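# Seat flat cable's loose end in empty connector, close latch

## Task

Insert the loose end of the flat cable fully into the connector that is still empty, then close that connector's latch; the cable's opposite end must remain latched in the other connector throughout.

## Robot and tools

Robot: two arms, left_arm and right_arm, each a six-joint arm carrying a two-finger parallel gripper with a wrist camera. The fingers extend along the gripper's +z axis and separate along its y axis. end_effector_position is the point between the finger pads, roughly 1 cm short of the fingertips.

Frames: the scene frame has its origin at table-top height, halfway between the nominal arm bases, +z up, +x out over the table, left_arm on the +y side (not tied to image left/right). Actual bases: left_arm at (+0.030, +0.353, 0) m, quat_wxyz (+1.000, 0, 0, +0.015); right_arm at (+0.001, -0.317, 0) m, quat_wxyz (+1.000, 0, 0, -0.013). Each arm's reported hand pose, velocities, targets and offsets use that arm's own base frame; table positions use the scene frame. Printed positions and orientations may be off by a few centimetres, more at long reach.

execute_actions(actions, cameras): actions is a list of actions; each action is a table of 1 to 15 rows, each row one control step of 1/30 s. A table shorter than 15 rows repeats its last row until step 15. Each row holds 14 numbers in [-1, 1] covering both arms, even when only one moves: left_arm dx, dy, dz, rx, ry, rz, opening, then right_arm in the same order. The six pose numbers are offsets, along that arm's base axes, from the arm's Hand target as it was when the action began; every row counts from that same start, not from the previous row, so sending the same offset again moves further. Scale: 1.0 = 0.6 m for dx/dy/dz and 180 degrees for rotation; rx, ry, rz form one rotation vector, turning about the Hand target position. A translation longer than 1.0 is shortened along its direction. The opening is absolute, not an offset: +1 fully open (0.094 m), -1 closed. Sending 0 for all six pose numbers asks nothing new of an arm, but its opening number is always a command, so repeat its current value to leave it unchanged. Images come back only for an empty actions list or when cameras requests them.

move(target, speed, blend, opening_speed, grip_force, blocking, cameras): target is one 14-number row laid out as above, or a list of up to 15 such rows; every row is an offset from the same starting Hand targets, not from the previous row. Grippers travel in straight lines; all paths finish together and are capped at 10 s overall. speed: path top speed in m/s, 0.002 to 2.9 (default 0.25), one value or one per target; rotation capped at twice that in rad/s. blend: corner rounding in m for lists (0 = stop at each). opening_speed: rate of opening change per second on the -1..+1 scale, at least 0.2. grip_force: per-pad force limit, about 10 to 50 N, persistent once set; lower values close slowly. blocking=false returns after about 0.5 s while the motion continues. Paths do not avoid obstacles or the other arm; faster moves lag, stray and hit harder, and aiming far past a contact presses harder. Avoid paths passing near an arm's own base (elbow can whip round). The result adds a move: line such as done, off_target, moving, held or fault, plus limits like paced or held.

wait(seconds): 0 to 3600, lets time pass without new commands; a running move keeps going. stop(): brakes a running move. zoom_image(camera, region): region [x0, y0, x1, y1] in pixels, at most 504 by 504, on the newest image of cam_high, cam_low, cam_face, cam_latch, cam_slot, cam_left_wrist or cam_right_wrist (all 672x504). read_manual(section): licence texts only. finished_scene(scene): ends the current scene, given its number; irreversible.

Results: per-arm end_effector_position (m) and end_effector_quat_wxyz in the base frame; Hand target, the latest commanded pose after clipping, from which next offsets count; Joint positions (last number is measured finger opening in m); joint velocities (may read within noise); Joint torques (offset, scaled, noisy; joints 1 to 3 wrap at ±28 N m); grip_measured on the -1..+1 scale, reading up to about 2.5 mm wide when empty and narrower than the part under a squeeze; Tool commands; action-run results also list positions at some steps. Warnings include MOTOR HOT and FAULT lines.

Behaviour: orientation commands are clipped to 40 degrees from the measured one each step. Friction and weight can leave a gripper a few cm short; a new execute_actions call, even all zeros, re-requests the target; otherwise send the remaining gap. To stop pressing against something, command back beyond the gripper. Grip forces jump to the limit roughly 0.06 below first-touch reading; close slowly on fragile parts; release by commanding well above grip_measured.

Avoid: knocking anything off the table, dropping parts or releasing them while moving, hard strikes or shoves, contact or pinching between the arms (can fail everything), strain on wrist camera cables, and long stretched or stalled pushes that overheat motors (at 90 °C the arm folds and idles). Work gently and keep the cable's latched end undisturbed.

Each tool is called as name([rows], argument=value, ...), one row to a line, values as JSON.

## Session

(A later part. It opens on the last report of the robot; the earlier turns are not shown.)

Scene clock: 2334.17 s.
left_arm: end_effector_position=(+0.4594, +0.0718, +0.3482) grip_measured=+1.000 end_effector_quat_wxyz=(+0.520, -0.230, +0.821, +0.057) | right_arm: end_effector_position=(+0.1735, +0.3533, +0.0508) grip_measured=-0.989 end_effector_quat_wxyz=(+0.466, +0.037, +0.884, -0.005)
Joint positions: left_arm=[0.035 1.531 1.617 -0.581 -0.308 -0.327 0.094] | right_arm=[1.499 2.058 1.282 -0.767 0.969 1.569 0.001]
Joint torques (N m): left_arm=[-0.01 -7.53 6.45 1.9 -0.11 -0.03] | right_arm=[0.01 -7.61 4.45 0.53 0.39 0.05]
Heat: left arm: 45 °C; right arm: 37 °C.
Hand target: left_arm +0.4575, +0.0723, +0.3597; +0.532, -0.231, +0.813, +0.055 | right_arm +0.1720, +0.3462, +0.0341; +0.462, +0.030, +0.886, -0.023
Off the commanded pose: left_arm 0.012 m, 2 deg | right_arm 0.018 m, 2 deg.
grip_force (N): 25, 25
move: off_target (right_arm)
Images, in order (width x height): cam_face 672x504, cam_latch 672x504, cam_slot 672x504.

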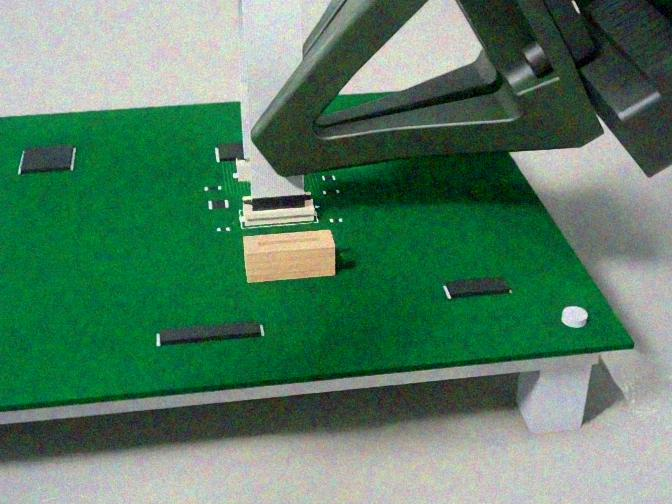

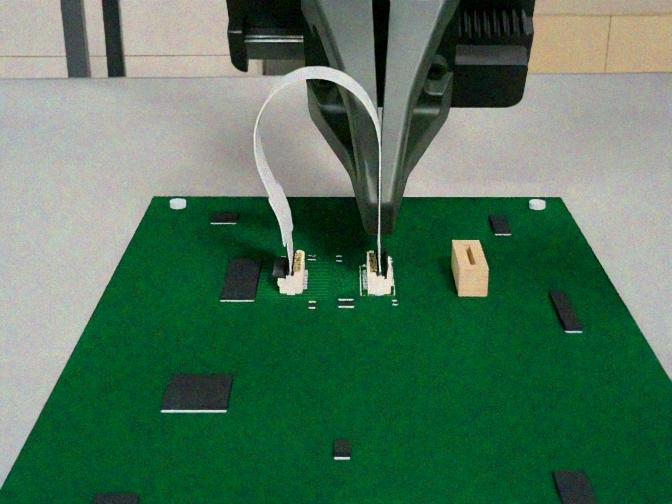

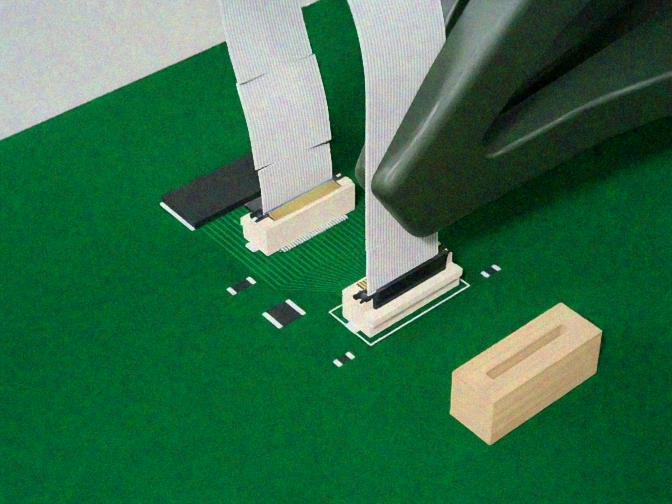

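move(target=[0,0,0,0,0,0,1,0,0,0,0,0,0,-0.95], opening_speed=0.2, cameras=["cam_latch","cam_slot","cam_face"])

zoom_image(camera="cam_latch", region=[340, 190, 440, 310])

zoom_image(camera="cam_slot", region=[320, 190, 480, 350])

Scene clock: 2377.50 s.
left_arm: end_effector_position=(+0.4594, +0.0718, +0.3482) grip_measured=+1.000 end_effector_quat_wxyz=(+0.520, -0.230, +0.821, +0.057) | right_arm: end_effector_position=(+0.1720, +0.3530, +0.0457) grip_measured=-0.952 end_effector_quat_wxyz=(+0.459, +0.035, +0.888, -0.009)
Joint positions: left_arm=[0.035 1.531 1.617 -0.581 -0.308 -0.327 0.094] | right_arm=[1.499 2.066 1.282 -0.767 0.954 1.569 0.002]
Joint torques (N m): left_arm=[-0.01 -7.53 6.48 1.9 -0.11 -0.02] | right_arm=[0.08 -8.4 4.51 0.5 0.54 0.08]
Heat: left arm: 45 °C; right arm: 37 °C.
Hand target: left_arm +0.4575, +0.0723, +0.3597; +0.532, -0.231, +0.813, +0.055 | right_arm +0.1720, +0.3462, +0.0341; +0.462, +0.030, +0.886, -0.023
Off the commanded pose: left_arm 0.012 m, 2 deg | right_arm 0.013 m, 2 deg.
grip_force (N): 25, 25
move: done
Images, in order (width x height): cam_face 672x504, cam_latch 672x504, cam_slot 672x504.

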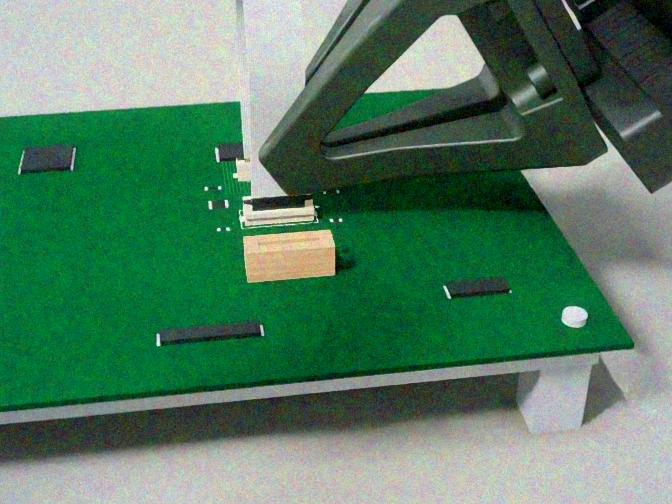

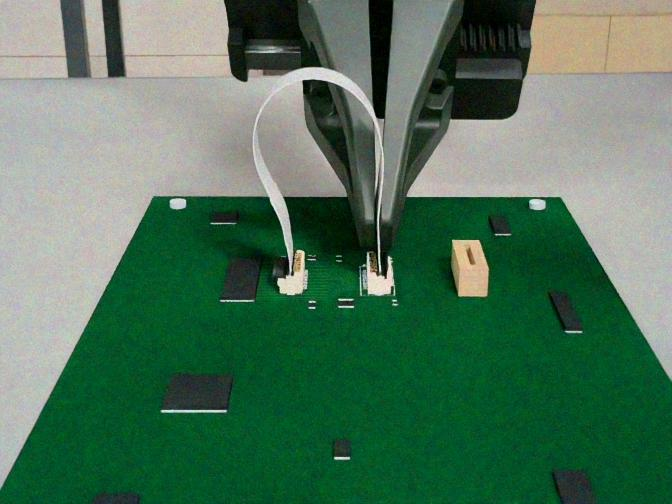

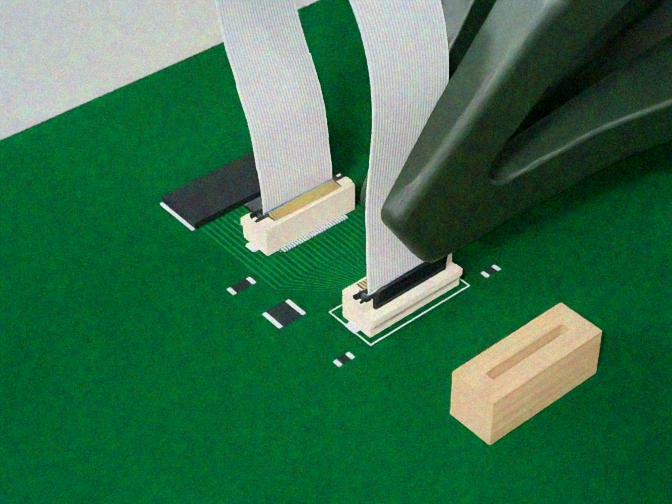

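Scaled by 4.200 from the camera's image (finer frame: 960x720).

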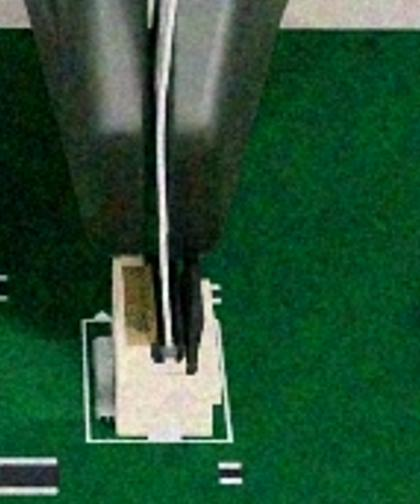

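Scaled by 3.150 from the camera's image (finer frame: 960x720).

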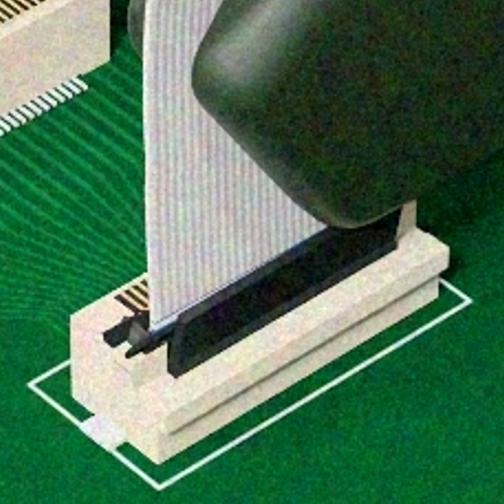

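zoom_image(camera="cam_slot", region=[340, 240, 420, 320])

zoom_image(camera="cam_face", region=[235, 170, 325, 240])

zoom_image(camera="cam_slot", region=[235, 160, 365, 260])

Scaled by 6.300 from the camera's image (finer frame: 960x720).

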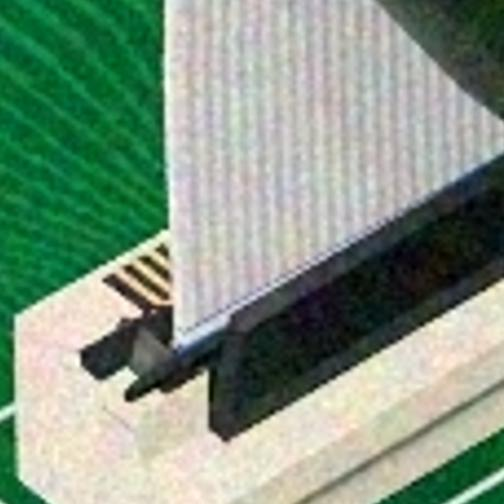

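Scaled by 5.600 from the camera's image (finer frame: 960x720).

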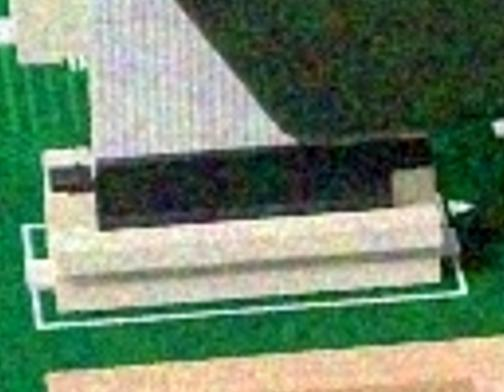

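Scaled by 3.877 from the camera's image (finer frame: 960x720).

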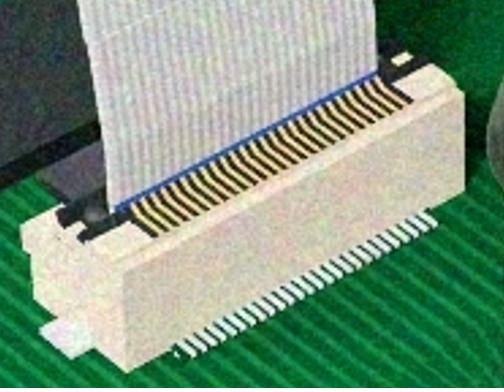

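move([
  [0,0,0,0,0,0,1,0,0,0,0,0,0,-1],
  [0,0,0,0,0,0,1,0,-0.0005,-0.0028,-0.0016,0,0,-1],
], opening_speed=0.2, speed=0.05, cameras=["cam_latch","cam_slot","cam_face"])

zoom_image(camera="cam_latch", region=[340, 190, 440, 310])

zoom_image(camera="cam_slot", region=[340, 240, 420, 320])

Scene clock: 2405.70 s.
left_arm: end_effector_position=(+0.4594, +0.0718, +0.3482) grip_measured=+1.000 end_effector_quat_wxyz=(+0.520, -0.230, +0.821, +0.057) | right_arm: end_effector_position=(+0.1720, +0.3535, +0.0457) grip_measured=-0.990 end_effector_quat_wxyz=(+0.459, +0.036, +0.888, -0.007)
Joint positions: left_arm=[0.035 1.531 1.617 -0.581 -0.308 -0.327 0.094] | right_arm=[1.499 2.066 1.282 -0.764 0.954 1.569 0]
Joint torques (N m): left_arm=[-0.01 -7.51 6.46 1.9 -0.11 -0.02] | right_arm=[-0.02 -7.86 4.37 0.45 0.55 0.04]
Heat: left arm: 45 °C; right arm: 36 °C.
Hand target: left_arm +0.4575, +0.0723, +0.3597; +0.532, -0.231, +0.813, +0.055 | right_arm +0.1720, +0.3459, +0.0325; +0.462, +0.029, +0.886, -0.025
Off the commanded pose: left_arm 0.012 m, 2 deg | right_arm 0.015 m, 2 deg.
grip_force (N): 25, 25
move: off_target (right_arm)
Images, in order (width x height): cam_face 672x504, cam_latch 672x504, cam_slot 672x504.

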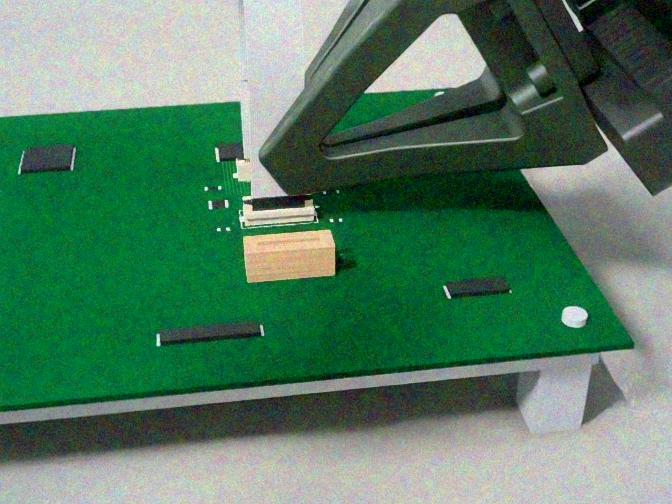

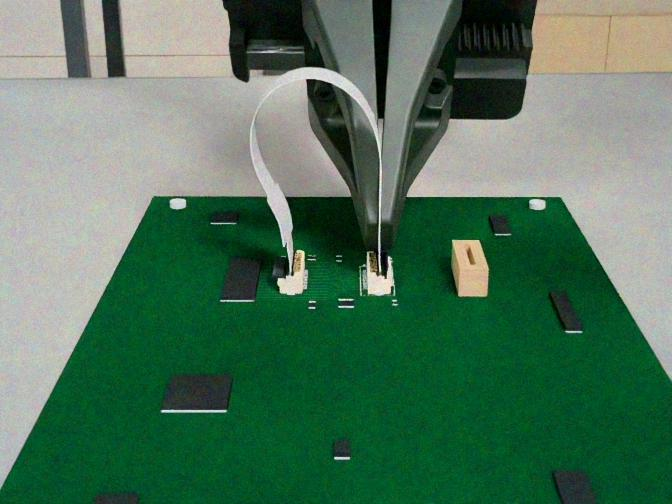

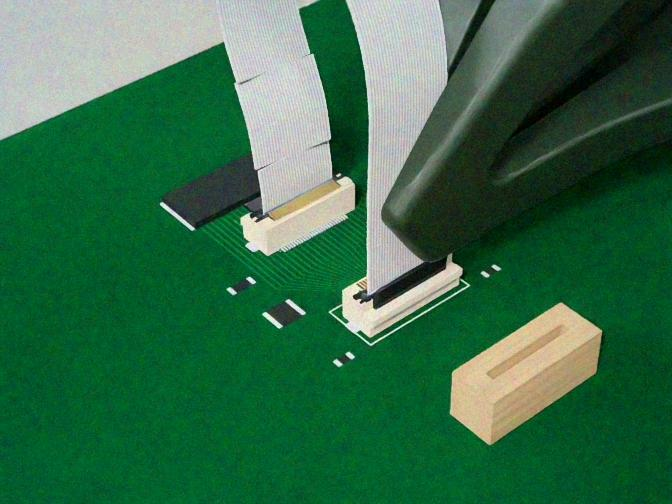

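Scaled by 4.200 from the camera's image (finer frame: 960x720).

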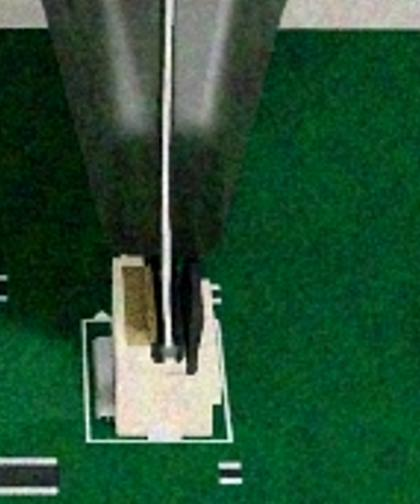

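Scaled by 6.300 from the camera's image (finer frame: 960x720).

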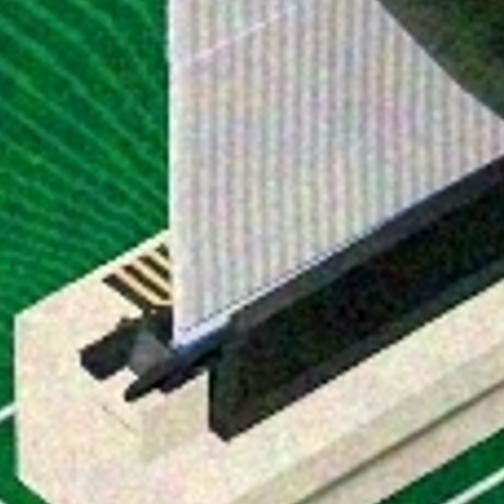

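move(target=[0,0,0,0,0,0,1,0,-0.0008,-0.0044,-0.0025,0,0,-1], speed=0.05, cameras=["cam_latch","cam_slot"])

zoom_image(camera="cam_slot", region=[340, 240, 420, 320])

Scene clock: 2417.63 s.
left_arm: end_effector_position=(+0.4594, +0.0718, +0.3482) grip_measured=+1.000 end_effector_quat_wxyz=(+0.520, -0.230, +0.821, +0.057) | right_arm: end_effector_position=(+0.1721, +0.3534, +0.0452) grip_measured=-0.990 end_effector_quat_wxyz=(+0.461, +0.035, +0.887, -0.009)
Joint positions: left_arm=[0.035 1.531 1.617 -0.581 -0.308 -0.327 0.094] | right_arm=[1.5 2.07 1.282 -0.764 0.959 1.569 0]
Joint torques (N m): left_arm=[-0.01 -7.53 6.46 1.9 -0.11 -0.02] | right_arm=[-0.24 -7.5 4.56 0.46 0.48 0.07]
Heat: left arm: 45 °C; right arm: 36 °C.
Hand target: left_arm +0.4575, +0.0723, +0.3597; +0.532, -0.231, +0.813, +0.055 | right_arm +0.1720, +0.3454, +0.0298; +0.462, +0.027, +0.886, -0.029
Off the commanded pose: left_arm 0.012 m, 2 deg | right_arm 0.017 m, 2 deg.
grip_force (N): 25, 25
move: off_target (right_arm)

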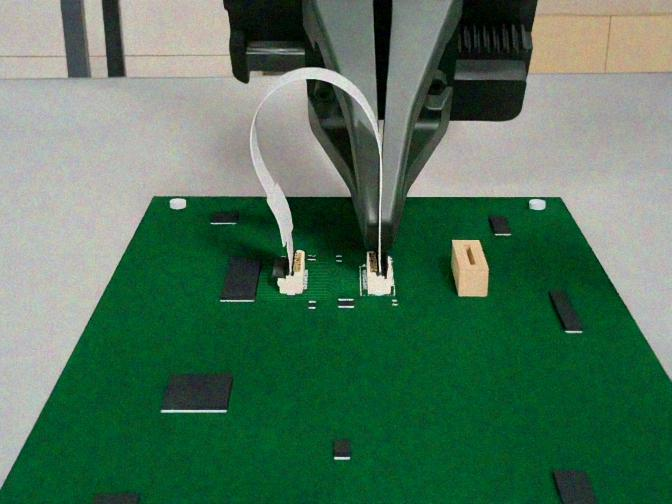

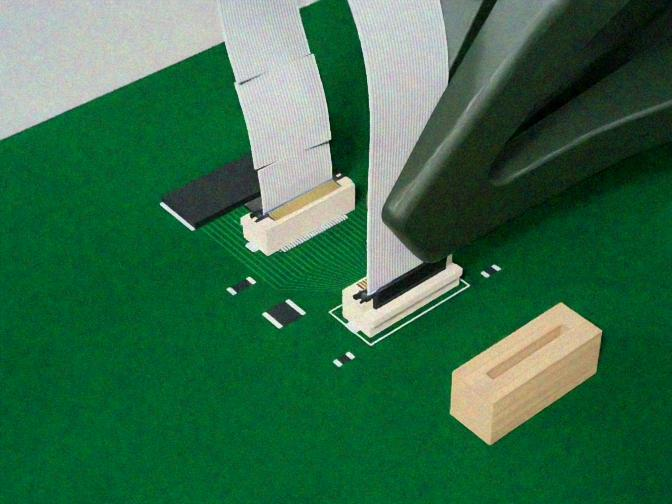

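Scaled by 6.300 from the camera's image (finer frame: 960x720).

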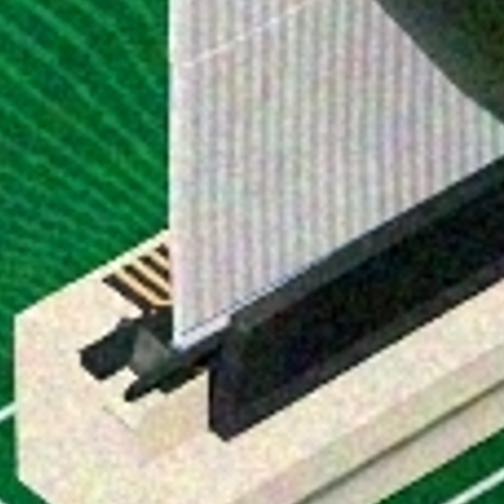

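move(target=[0,0,0,0,0,0,1,0,0,0,0,0,0,-0.95], opening_speed=0.2, cameras=["cam_latch","cam_slot","cam_face"])

zoom_image(camera="cam_latch", region=[340, 190, 440, 310])

zoom_image(camera="cam_slot", region=[340, 240, 420, 320])

Scene clock: 2434.43 s.
left_arm: end_effector_position=(+0.4594, +0.0718, +0.3482) grip_measured=+1.000 end_effector_quat_wxyz=(+0.520, -0.230, +0.821, +0.057) | right_arm: end_effector_position=(+0.1725, +0.3532, +0.0451) grip_measured=-0.952 end_effector_quat_wxyz=(+0.463, +0.034, +0.886, -0.010)
Joint positions: left_arm=[0.035 1.531 1.617 -0.581 -0.308 -0.327 0.094] | right_arm=[1.5 2.072 1.282 -0.764 0.963 1.569 0.002]
Joint velocities: left_arm=[within noise] | right_arm=[-0.046 -0.012 -0.027 0.022 -0.037 -0.037 -0.001]
Joint torques (N m): left_arm=[-0.01 -7.54 6.49 1.91 -0.11 -0.01] | right_arm=[-0.12 -7.73 4.42 0.43 0.45 0.06]
Heat: left arm: 45 °C; right arm: 37 °C.
Hand target: left_arm +0.4575, +0.0723, +0.3597; +0.532, -0.231, +0.813, +0.055 | right_arm +0.1720, +0.3454, +0.0297; +0.462, +0.027, +0.886, -0.029
Off the commanded pose: left_arm 0.012 m, 2 deg | right_arm 0.017 m, 2 deg.
grip_force (N): 25, 25
move: done
Images, in order (width x height): cam_face 672x504, cam_latch 672x504, cam_slot 672x504.

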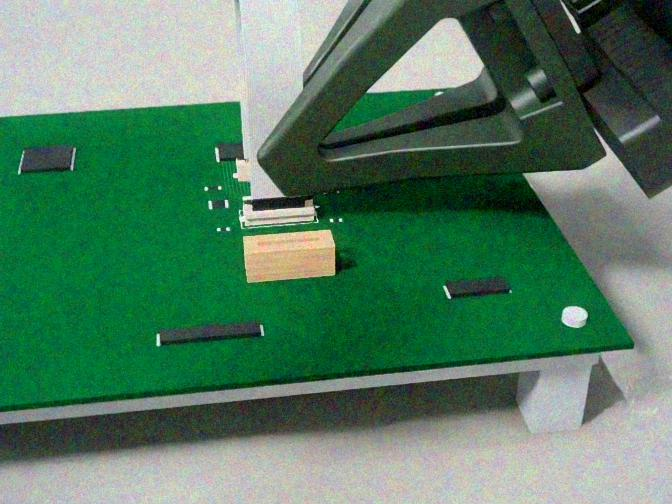

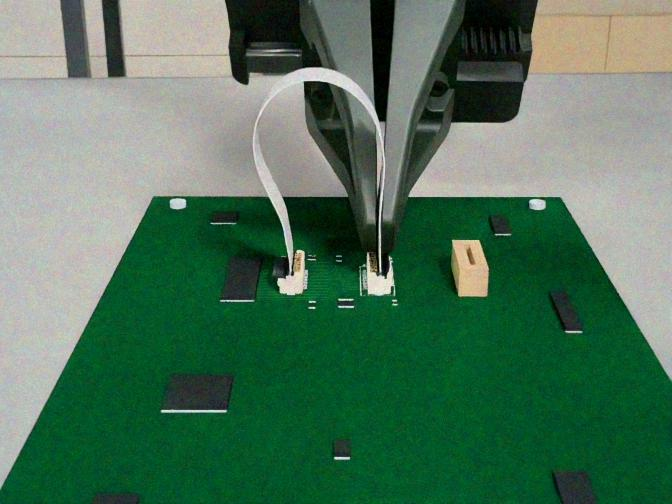

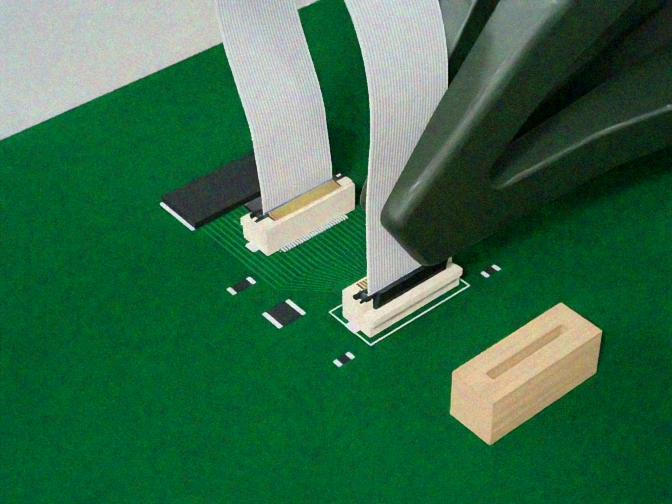

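Scaled by 4.200 from the camera's image (finer frame: 960x720).

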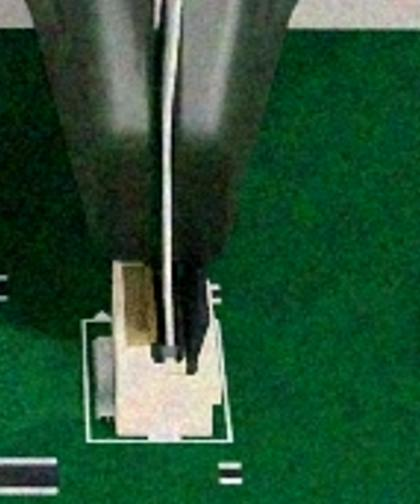

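Scaled by 6.300 from the camera's image (finer frame: 960x720).

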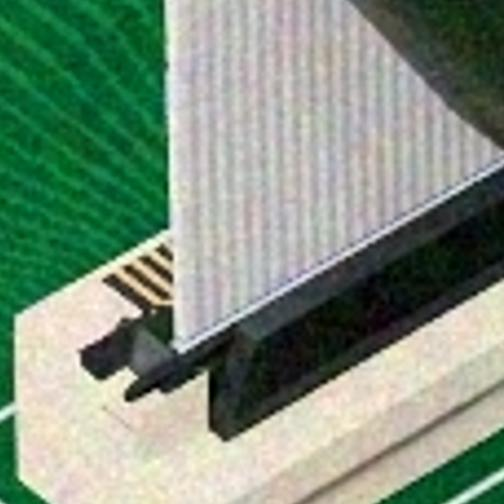

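move(target=[0,0,0,0,0,0,1,0,-0.001,-0.005,-0.003,0,0,-0.91], opening_speed=0.2, speed=0.05, cameras=["cam_latch","cam_slot"])

zoom_image(camera="cam_latch", region=[340, 190, 440, 310])

zoom_image(camera="cam_slot", region=[340, 240, 420, 320])

Scene clock: 2444.03 s.
left_arm: end_effector_position=(+0.4594, +0.0718, +0.3482) grip_measured=+1.000 end_effector_quat_wxyz=(+0.520, -0.230, +0.821, +0.057) | right_arm: end_effector_position=(+0.1733, +0.3526, +0.0429) grip_measured=-0.912 end_effector_quat_wxyz=(+0.467, +0.032, +0.884, -0.013)
Joint positions: left_arm=[0.035 1.531 1.617 -0.581 -0.308 -0.327 0.094] | right_arm=[1.5 2.082 1.282 -0.762 0.972 1.569 0.004]
Joint torques (N m): left_arm=[0.01 -7.53 6.46 1.91 -0.11 -0.02] | right_arm=[-0.16 -7.64 4.57 0.41 0.42 0.07]
Heat: left arm: 45 °C; right arm: 36 °C.
Hand target: left_arm +0.4575, +0.0723, +0.3597; +0.532, -0.231, +0.813, +0.055 | right_arm +0.1720, +0.3448, +0.0268; +0.462, +0.025, +0.886, -0.033
Off the commanded pose: left_arm 0.012 m, 2 deg | right_arm 0.018 m, 2 deg.
grip_force (N): 25, 25
move: off_target (right_arm)

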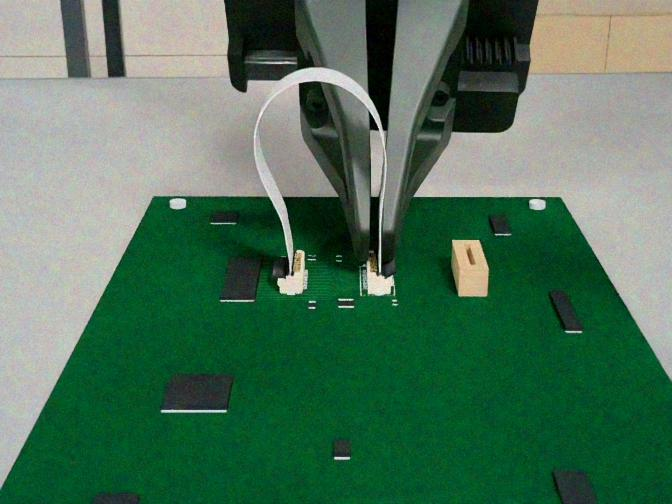

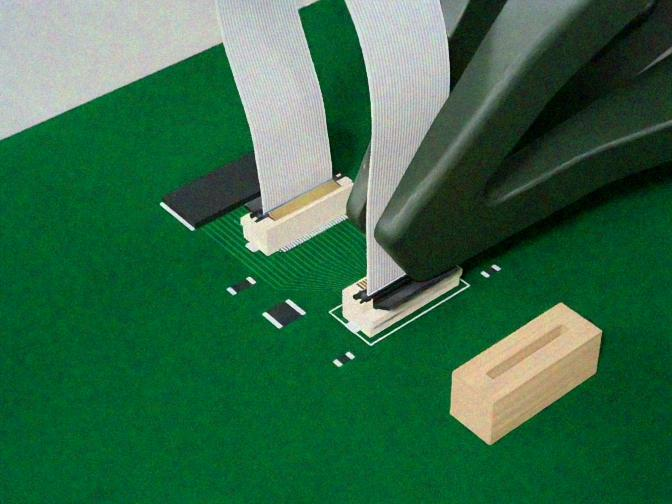

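Scaled by 4.200 from the camera's image (finer frame: 960x720).

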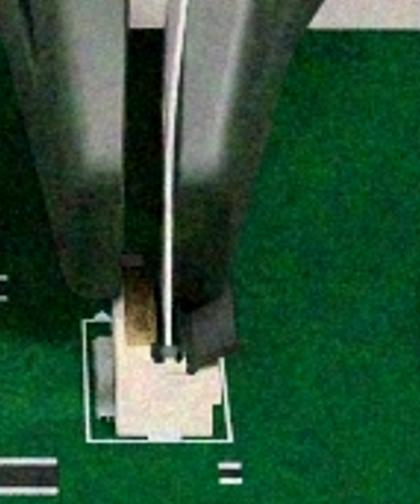

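Scaled by 6.300 from the camera's image (finer frame: 960x720).

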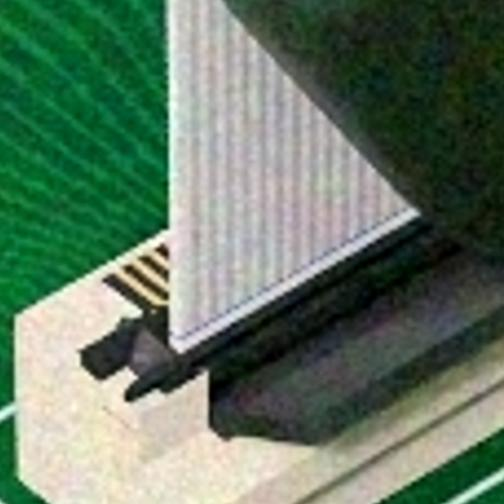

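move(target=[0,0,0,0,0,0,1,0,-0.0012,-0.006,-0.0036,0,0,-0.85], opening_speed=0.2, speed=0.05, cameras=["cam_latch","cam_slot"])

zoom_image(camera="cam_latch", region=[340, 190, 440, 310])

zoom_image(camera="cam_slot", region=[340, 240, 420, 320])

Scene clock: 2454.07 s.
left_arm: end_effector_position=(+0.4594, +0.0718, +0.3482) grip_measured=+1.000 end_effector_quat_wxyz=(+0.520, -0.230, +0.821, +0.057) | right_arm: end_effector_position=(+0.1745, +0.3512, +0.0424) grip_measured=-0.852 end_effector_quat_wxyz=(+0.472, +0.030, +0.881, -0.019)
Joint positions: left_arm=[0.035 1.531 1.617 -0.581 -0.308 -0.327 0.094] | right_arm=[1.5 2.089 1.282 -0.767 0.984 1.569 0.007]
Joint torques (N m): left_arm=[-0.01 -7.54 6.46 1.9 -0.11 -0.02] | right_arm=[0.09 -7.36 4.67 0.42 0.26 0.09]
Heat: left arm: 45 °C; right arm: 37 °C.
Hand target: left_arm +0.4575, +0.0723, +0.3597; +0.532, -0.231, +0.813, +0.055 | right_arm +0.1720, +0.3440, +0.0231; +0.462, +0.022, +0.886, -0.038
Off the commanded pose: left_arm 0.012 m, 2 deg | right_arm 0.021 m, 3 deg.
grip_force (N): 25, 25
move: off_target (right_arm)

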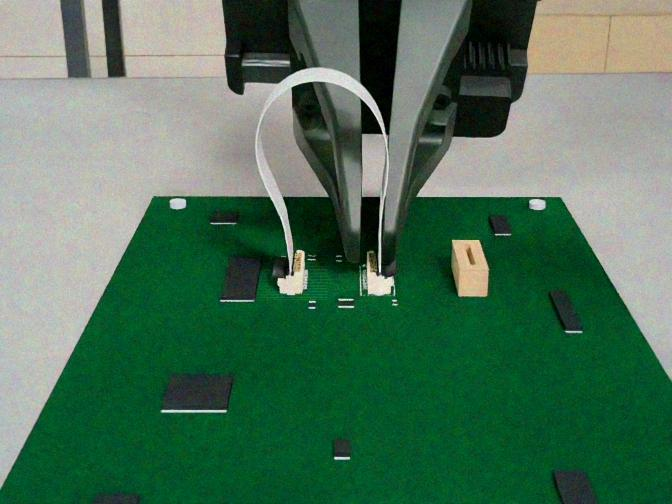

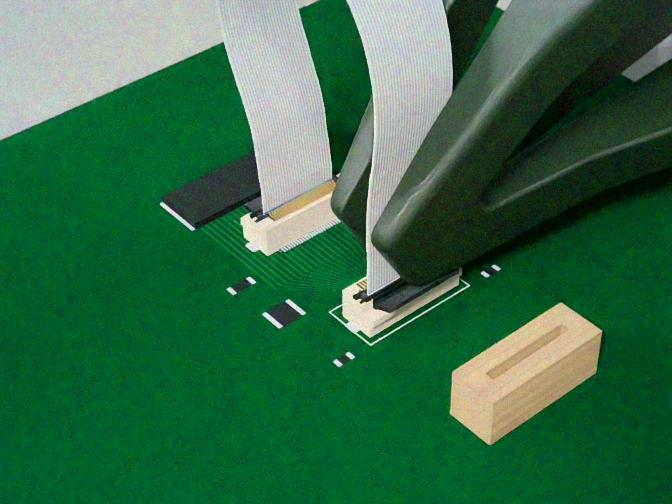

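Scaled by 4.200 from the camera's image (finer frame: 960x720).

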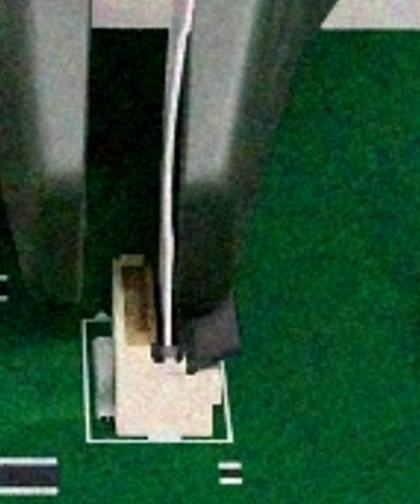

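Scaled by 6.300 from the camera's image (finer frame: 960x720).

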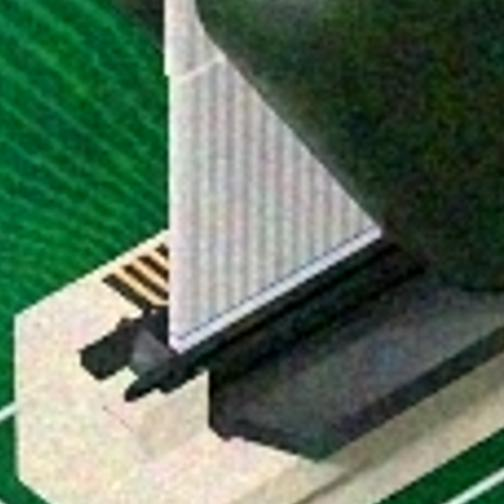

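move(target=[0,0,0,0,0,0,1,0,-0.001,-0.015,-0.006,0,0,-0.85], speed=0.03, cameras=["cam_latch","cam_slot"])

zoom_image(camera="cam_latch", region=[340, 190, 440, 310])

zoom_image(camera="cam_slot", region=[340, 240, 420, 320])

Scene clock: 2470.37 s.
left_arm: end_effector_position=(+0.4594, +0.0718, +0.3482) grip_measured=+1.000 end_effector_quat_wxyz=(+0.520, -0.230, +0.821, +0.057) | right_arm: end_effector_position=(+0.1758, +0.3505, +0.0413) grip_measured=-0.852 end_effector_quat_wxyz=(+0.485, +0.025, +0.874, -0.025)
Joint positions: left_arm=[0.035 1.531 1.617 -0.581 -0.308 -0.327 0.094] | right_arm=[1.505 2.106 1.282 -0.767 1.015 1.573 0.007]
Joint torques (N m): left_arm=[-0.02 -7.53 6.45 1.9 -0.11 -0.02] | right_arm=[-0.28 -6.58 4.79 0.44 0.01 0.06]
Heat: left arm: 45 °C; right arm: 36 °C.
Hand target: left_arm +0.4575, +0.0723, +0.3597; +0.532, -0.231, +0.813, +0.055 | right_arm +0.1720, +0.3435, +0.0141; +0.462, +0.018, +0.885, -0.046
Off the commanded pose: left_arm 0.012 m, 2 deg | right_arm 0.028 m, 4 deg.
grip_force (N): 25, 25
move: off_target (right_arm)

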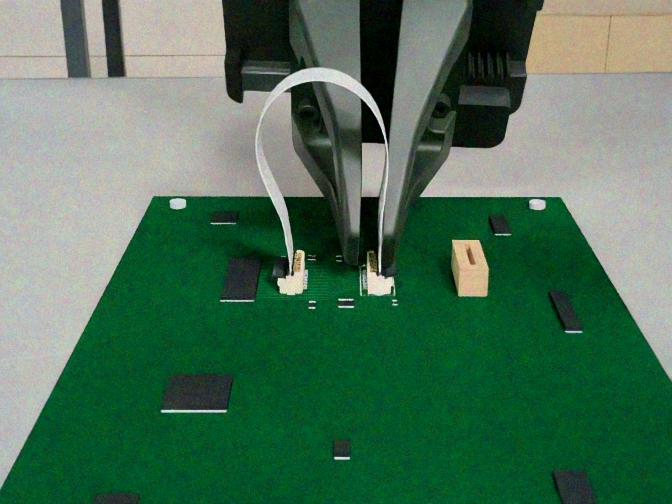

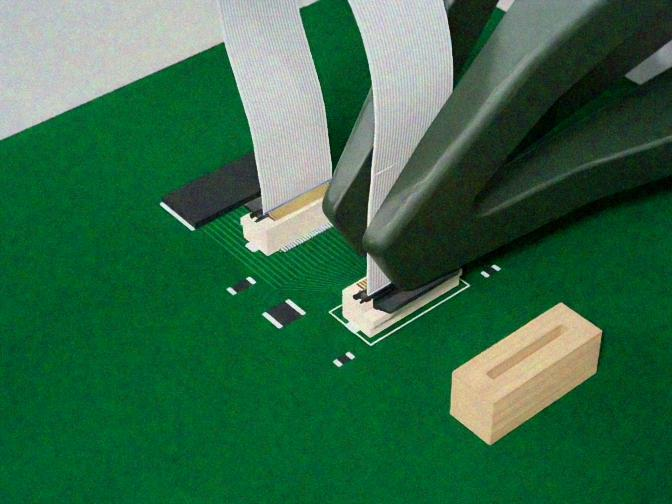

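Scaled by 4.200 from the camera's image (finer frame: 960x720).

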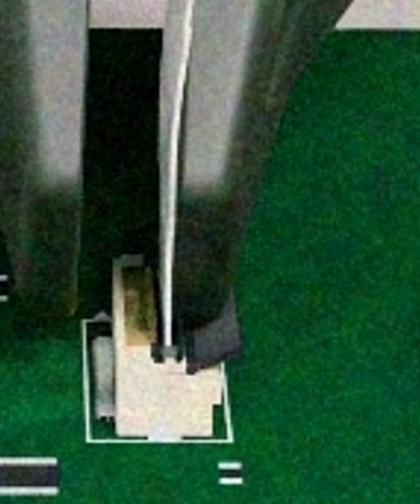

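Scaled by 6.300 from the camera's image (finer frame: 960x720).

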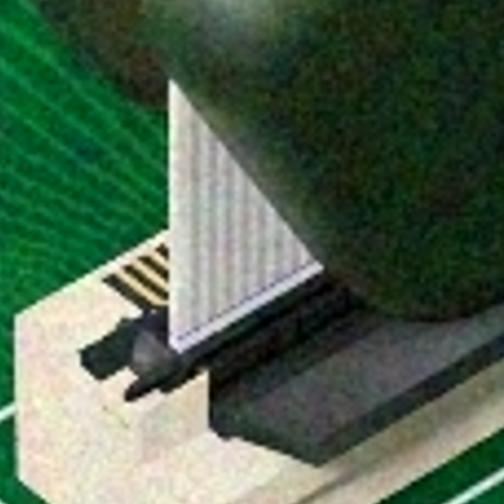

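move(target=[0,0,0,0,0,0,1,0,-0.001,-0.008,-0.004,0,0,-0.79], opening_speed=0.2, speed=0.03, cameras=["cam_latch","cam_slot"])

zoom_image(camera="cam_latch", region=[340, 190, 440, 310])

zoom_image(camera="cam_slot", region=[340, 240, 420, 320])

Scene clock: 2479.40 s.
left_arm: end_effector_position=(+0.4594, +0.0718, +0.3482) grip_measured=+1.000 end_effector_quat_wxyz=(+0.520, -0.230, +0.821, +0.057) | right_arm: end_effector_position=(+0.1777, +0.3494, +0.0409) grip_measured=-0.792 end_effector_quat_wxyz=(+0.494, +0.023, +0.869, -0.029)
Joint positions: left_arm=[0.035 1.531 1.617 -0.581 -0.308 -0.327 0.094] | right_arm=[1.505 2.116 1.282 -0.769 1.036 1.576 0.01]
Joint torques (N m): left_arm=[-0.01 -7.53 6.46 1.9 -0.11 -0.02] | right_arm=[-0.32 -6.28 4.94 0.41 -0.14 0.06]
Heat: left arm: 45 °C; right arm: 36 °C.
Hand target: left_arm +0.4575, +0.0723, +0.3597; +0.532, -0.231, +0.813, +0.055 | right_arm +0.1720, +0.3429, +0.0094; +0.462, +0.015, +0.885, -0.052
Off the commanded pose: left_arm 0.012 m, 2 deg | right_arm 0.033 m, 5 deg.
grip_force (N): 25, 25
move: off_target (right_arm)

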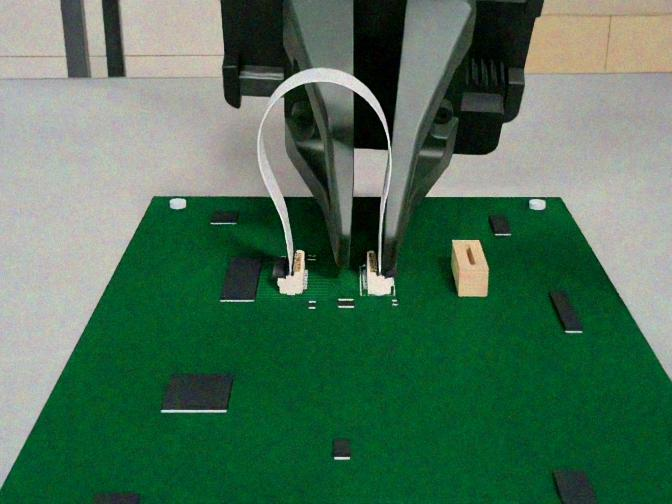

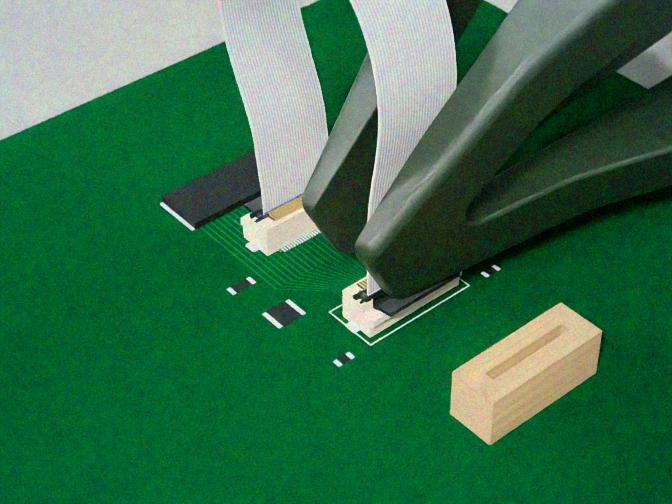

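Scaled by 4.200 from the camera's image (finer frame: 960x720).

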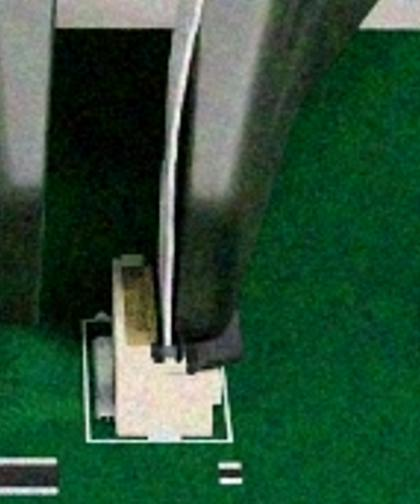

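Scaled by 6.300 from the camera's image (finer frame: 960x720).

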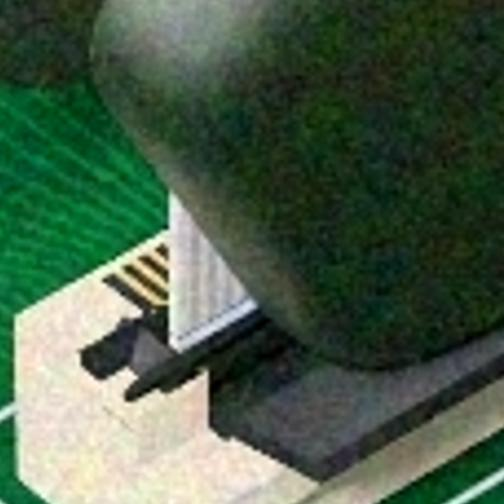

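move(target=[0,0,0,0,0,0,1,-0.003,0,-0.013,-0.006,0,0,-0.79], speed=0.03, cameras=["cam_latch","cam_slot"])

zoom_image(camera="cam_latch", region=[340, 190, 440, 310])

zoom_image(camera="cam_slot", region=[340, 240, 420, 320])

Scene clock: 2490.50 s.
left_arm: end_effector_position=(+0.4594, +0.0718, +0.3482) grip_measured=+1.000 end_effector_quat_wxyz=(+0.520, -0.230, +0.821, +0.057) | right_arm: end_effector_position=(+0.1778, +0.3497, +0.0400) grip_measured=-0.792 end_effector_quat_wxyz=(+0.510, +0.020, +0.859, -0.032)
Joint positions: left_arm=[0.035 1.531 1.617 -0.581 -0.308 -0.327 0.094] | right_arm=[1.513 2.137 1.283 -0.77 1.072 1.59 0.01]
Joint torques (N m): left_arm=[0.01 -7.51 6.48 1.9 -0.11 -0.02] | right_arm=[-0.32 -5.65 5.33 0.28 -0.51 0]
Heat: left arm: 45 °C; right arm: 36 °C.
Hand target: left_arm +0.4575, +0.0723, +0.3597; +0.532, -0.231, +0.813, +0.055 | right_arm +0.1702, +0.3429, +0.0016; +0.462, +0.011, +0.885, -0.060
Off the commanded pose: left_arm 0.012 m, 2 deg | right_arm 0.040 m, 7 deg.
grip_force (N): 25, 25
move: off_target (right_arm)

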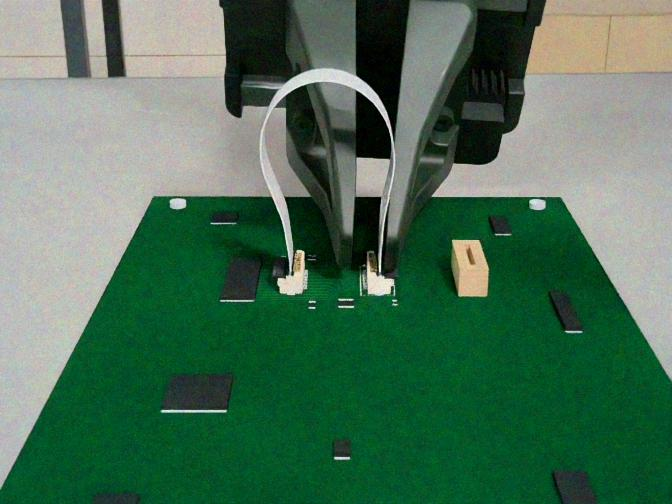

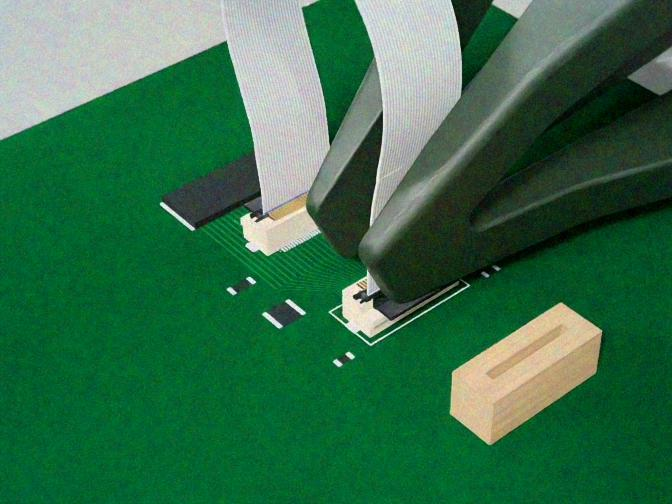

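Scaled by 4.200 from the camera's image (finer frame: 960x720).

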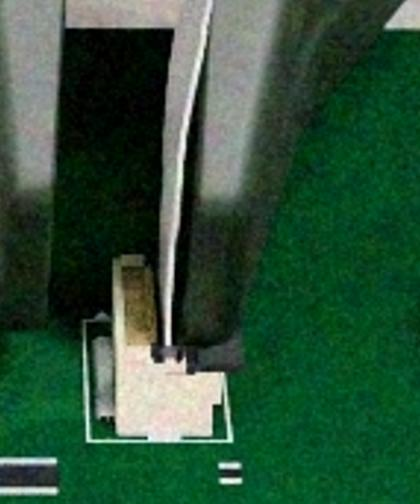

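Scaled by 6.300 from the camera's image (finer frame: 960x720).

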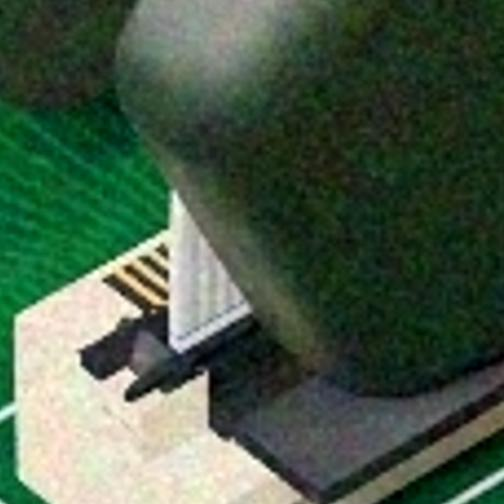

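zoom_image(camera="cam_latch", region=[355, 240, 405, 300])

zoom_image(camera="cam_latch", region=[265, 240, 315, 300])

Scaled by 8.400 from the camera's image (finer frame: 960x720).

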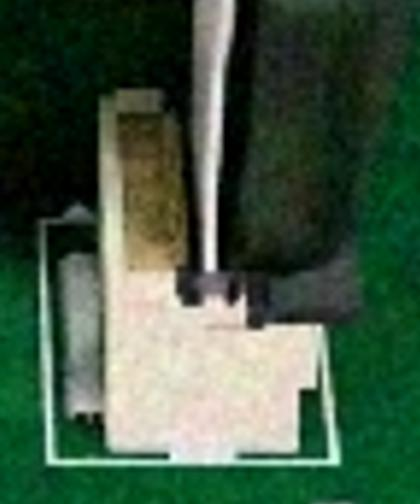

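Scaled by 8.400 from the camera's image (finer frame: 960x720).

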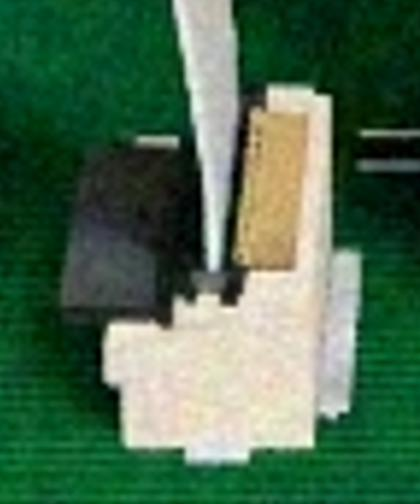

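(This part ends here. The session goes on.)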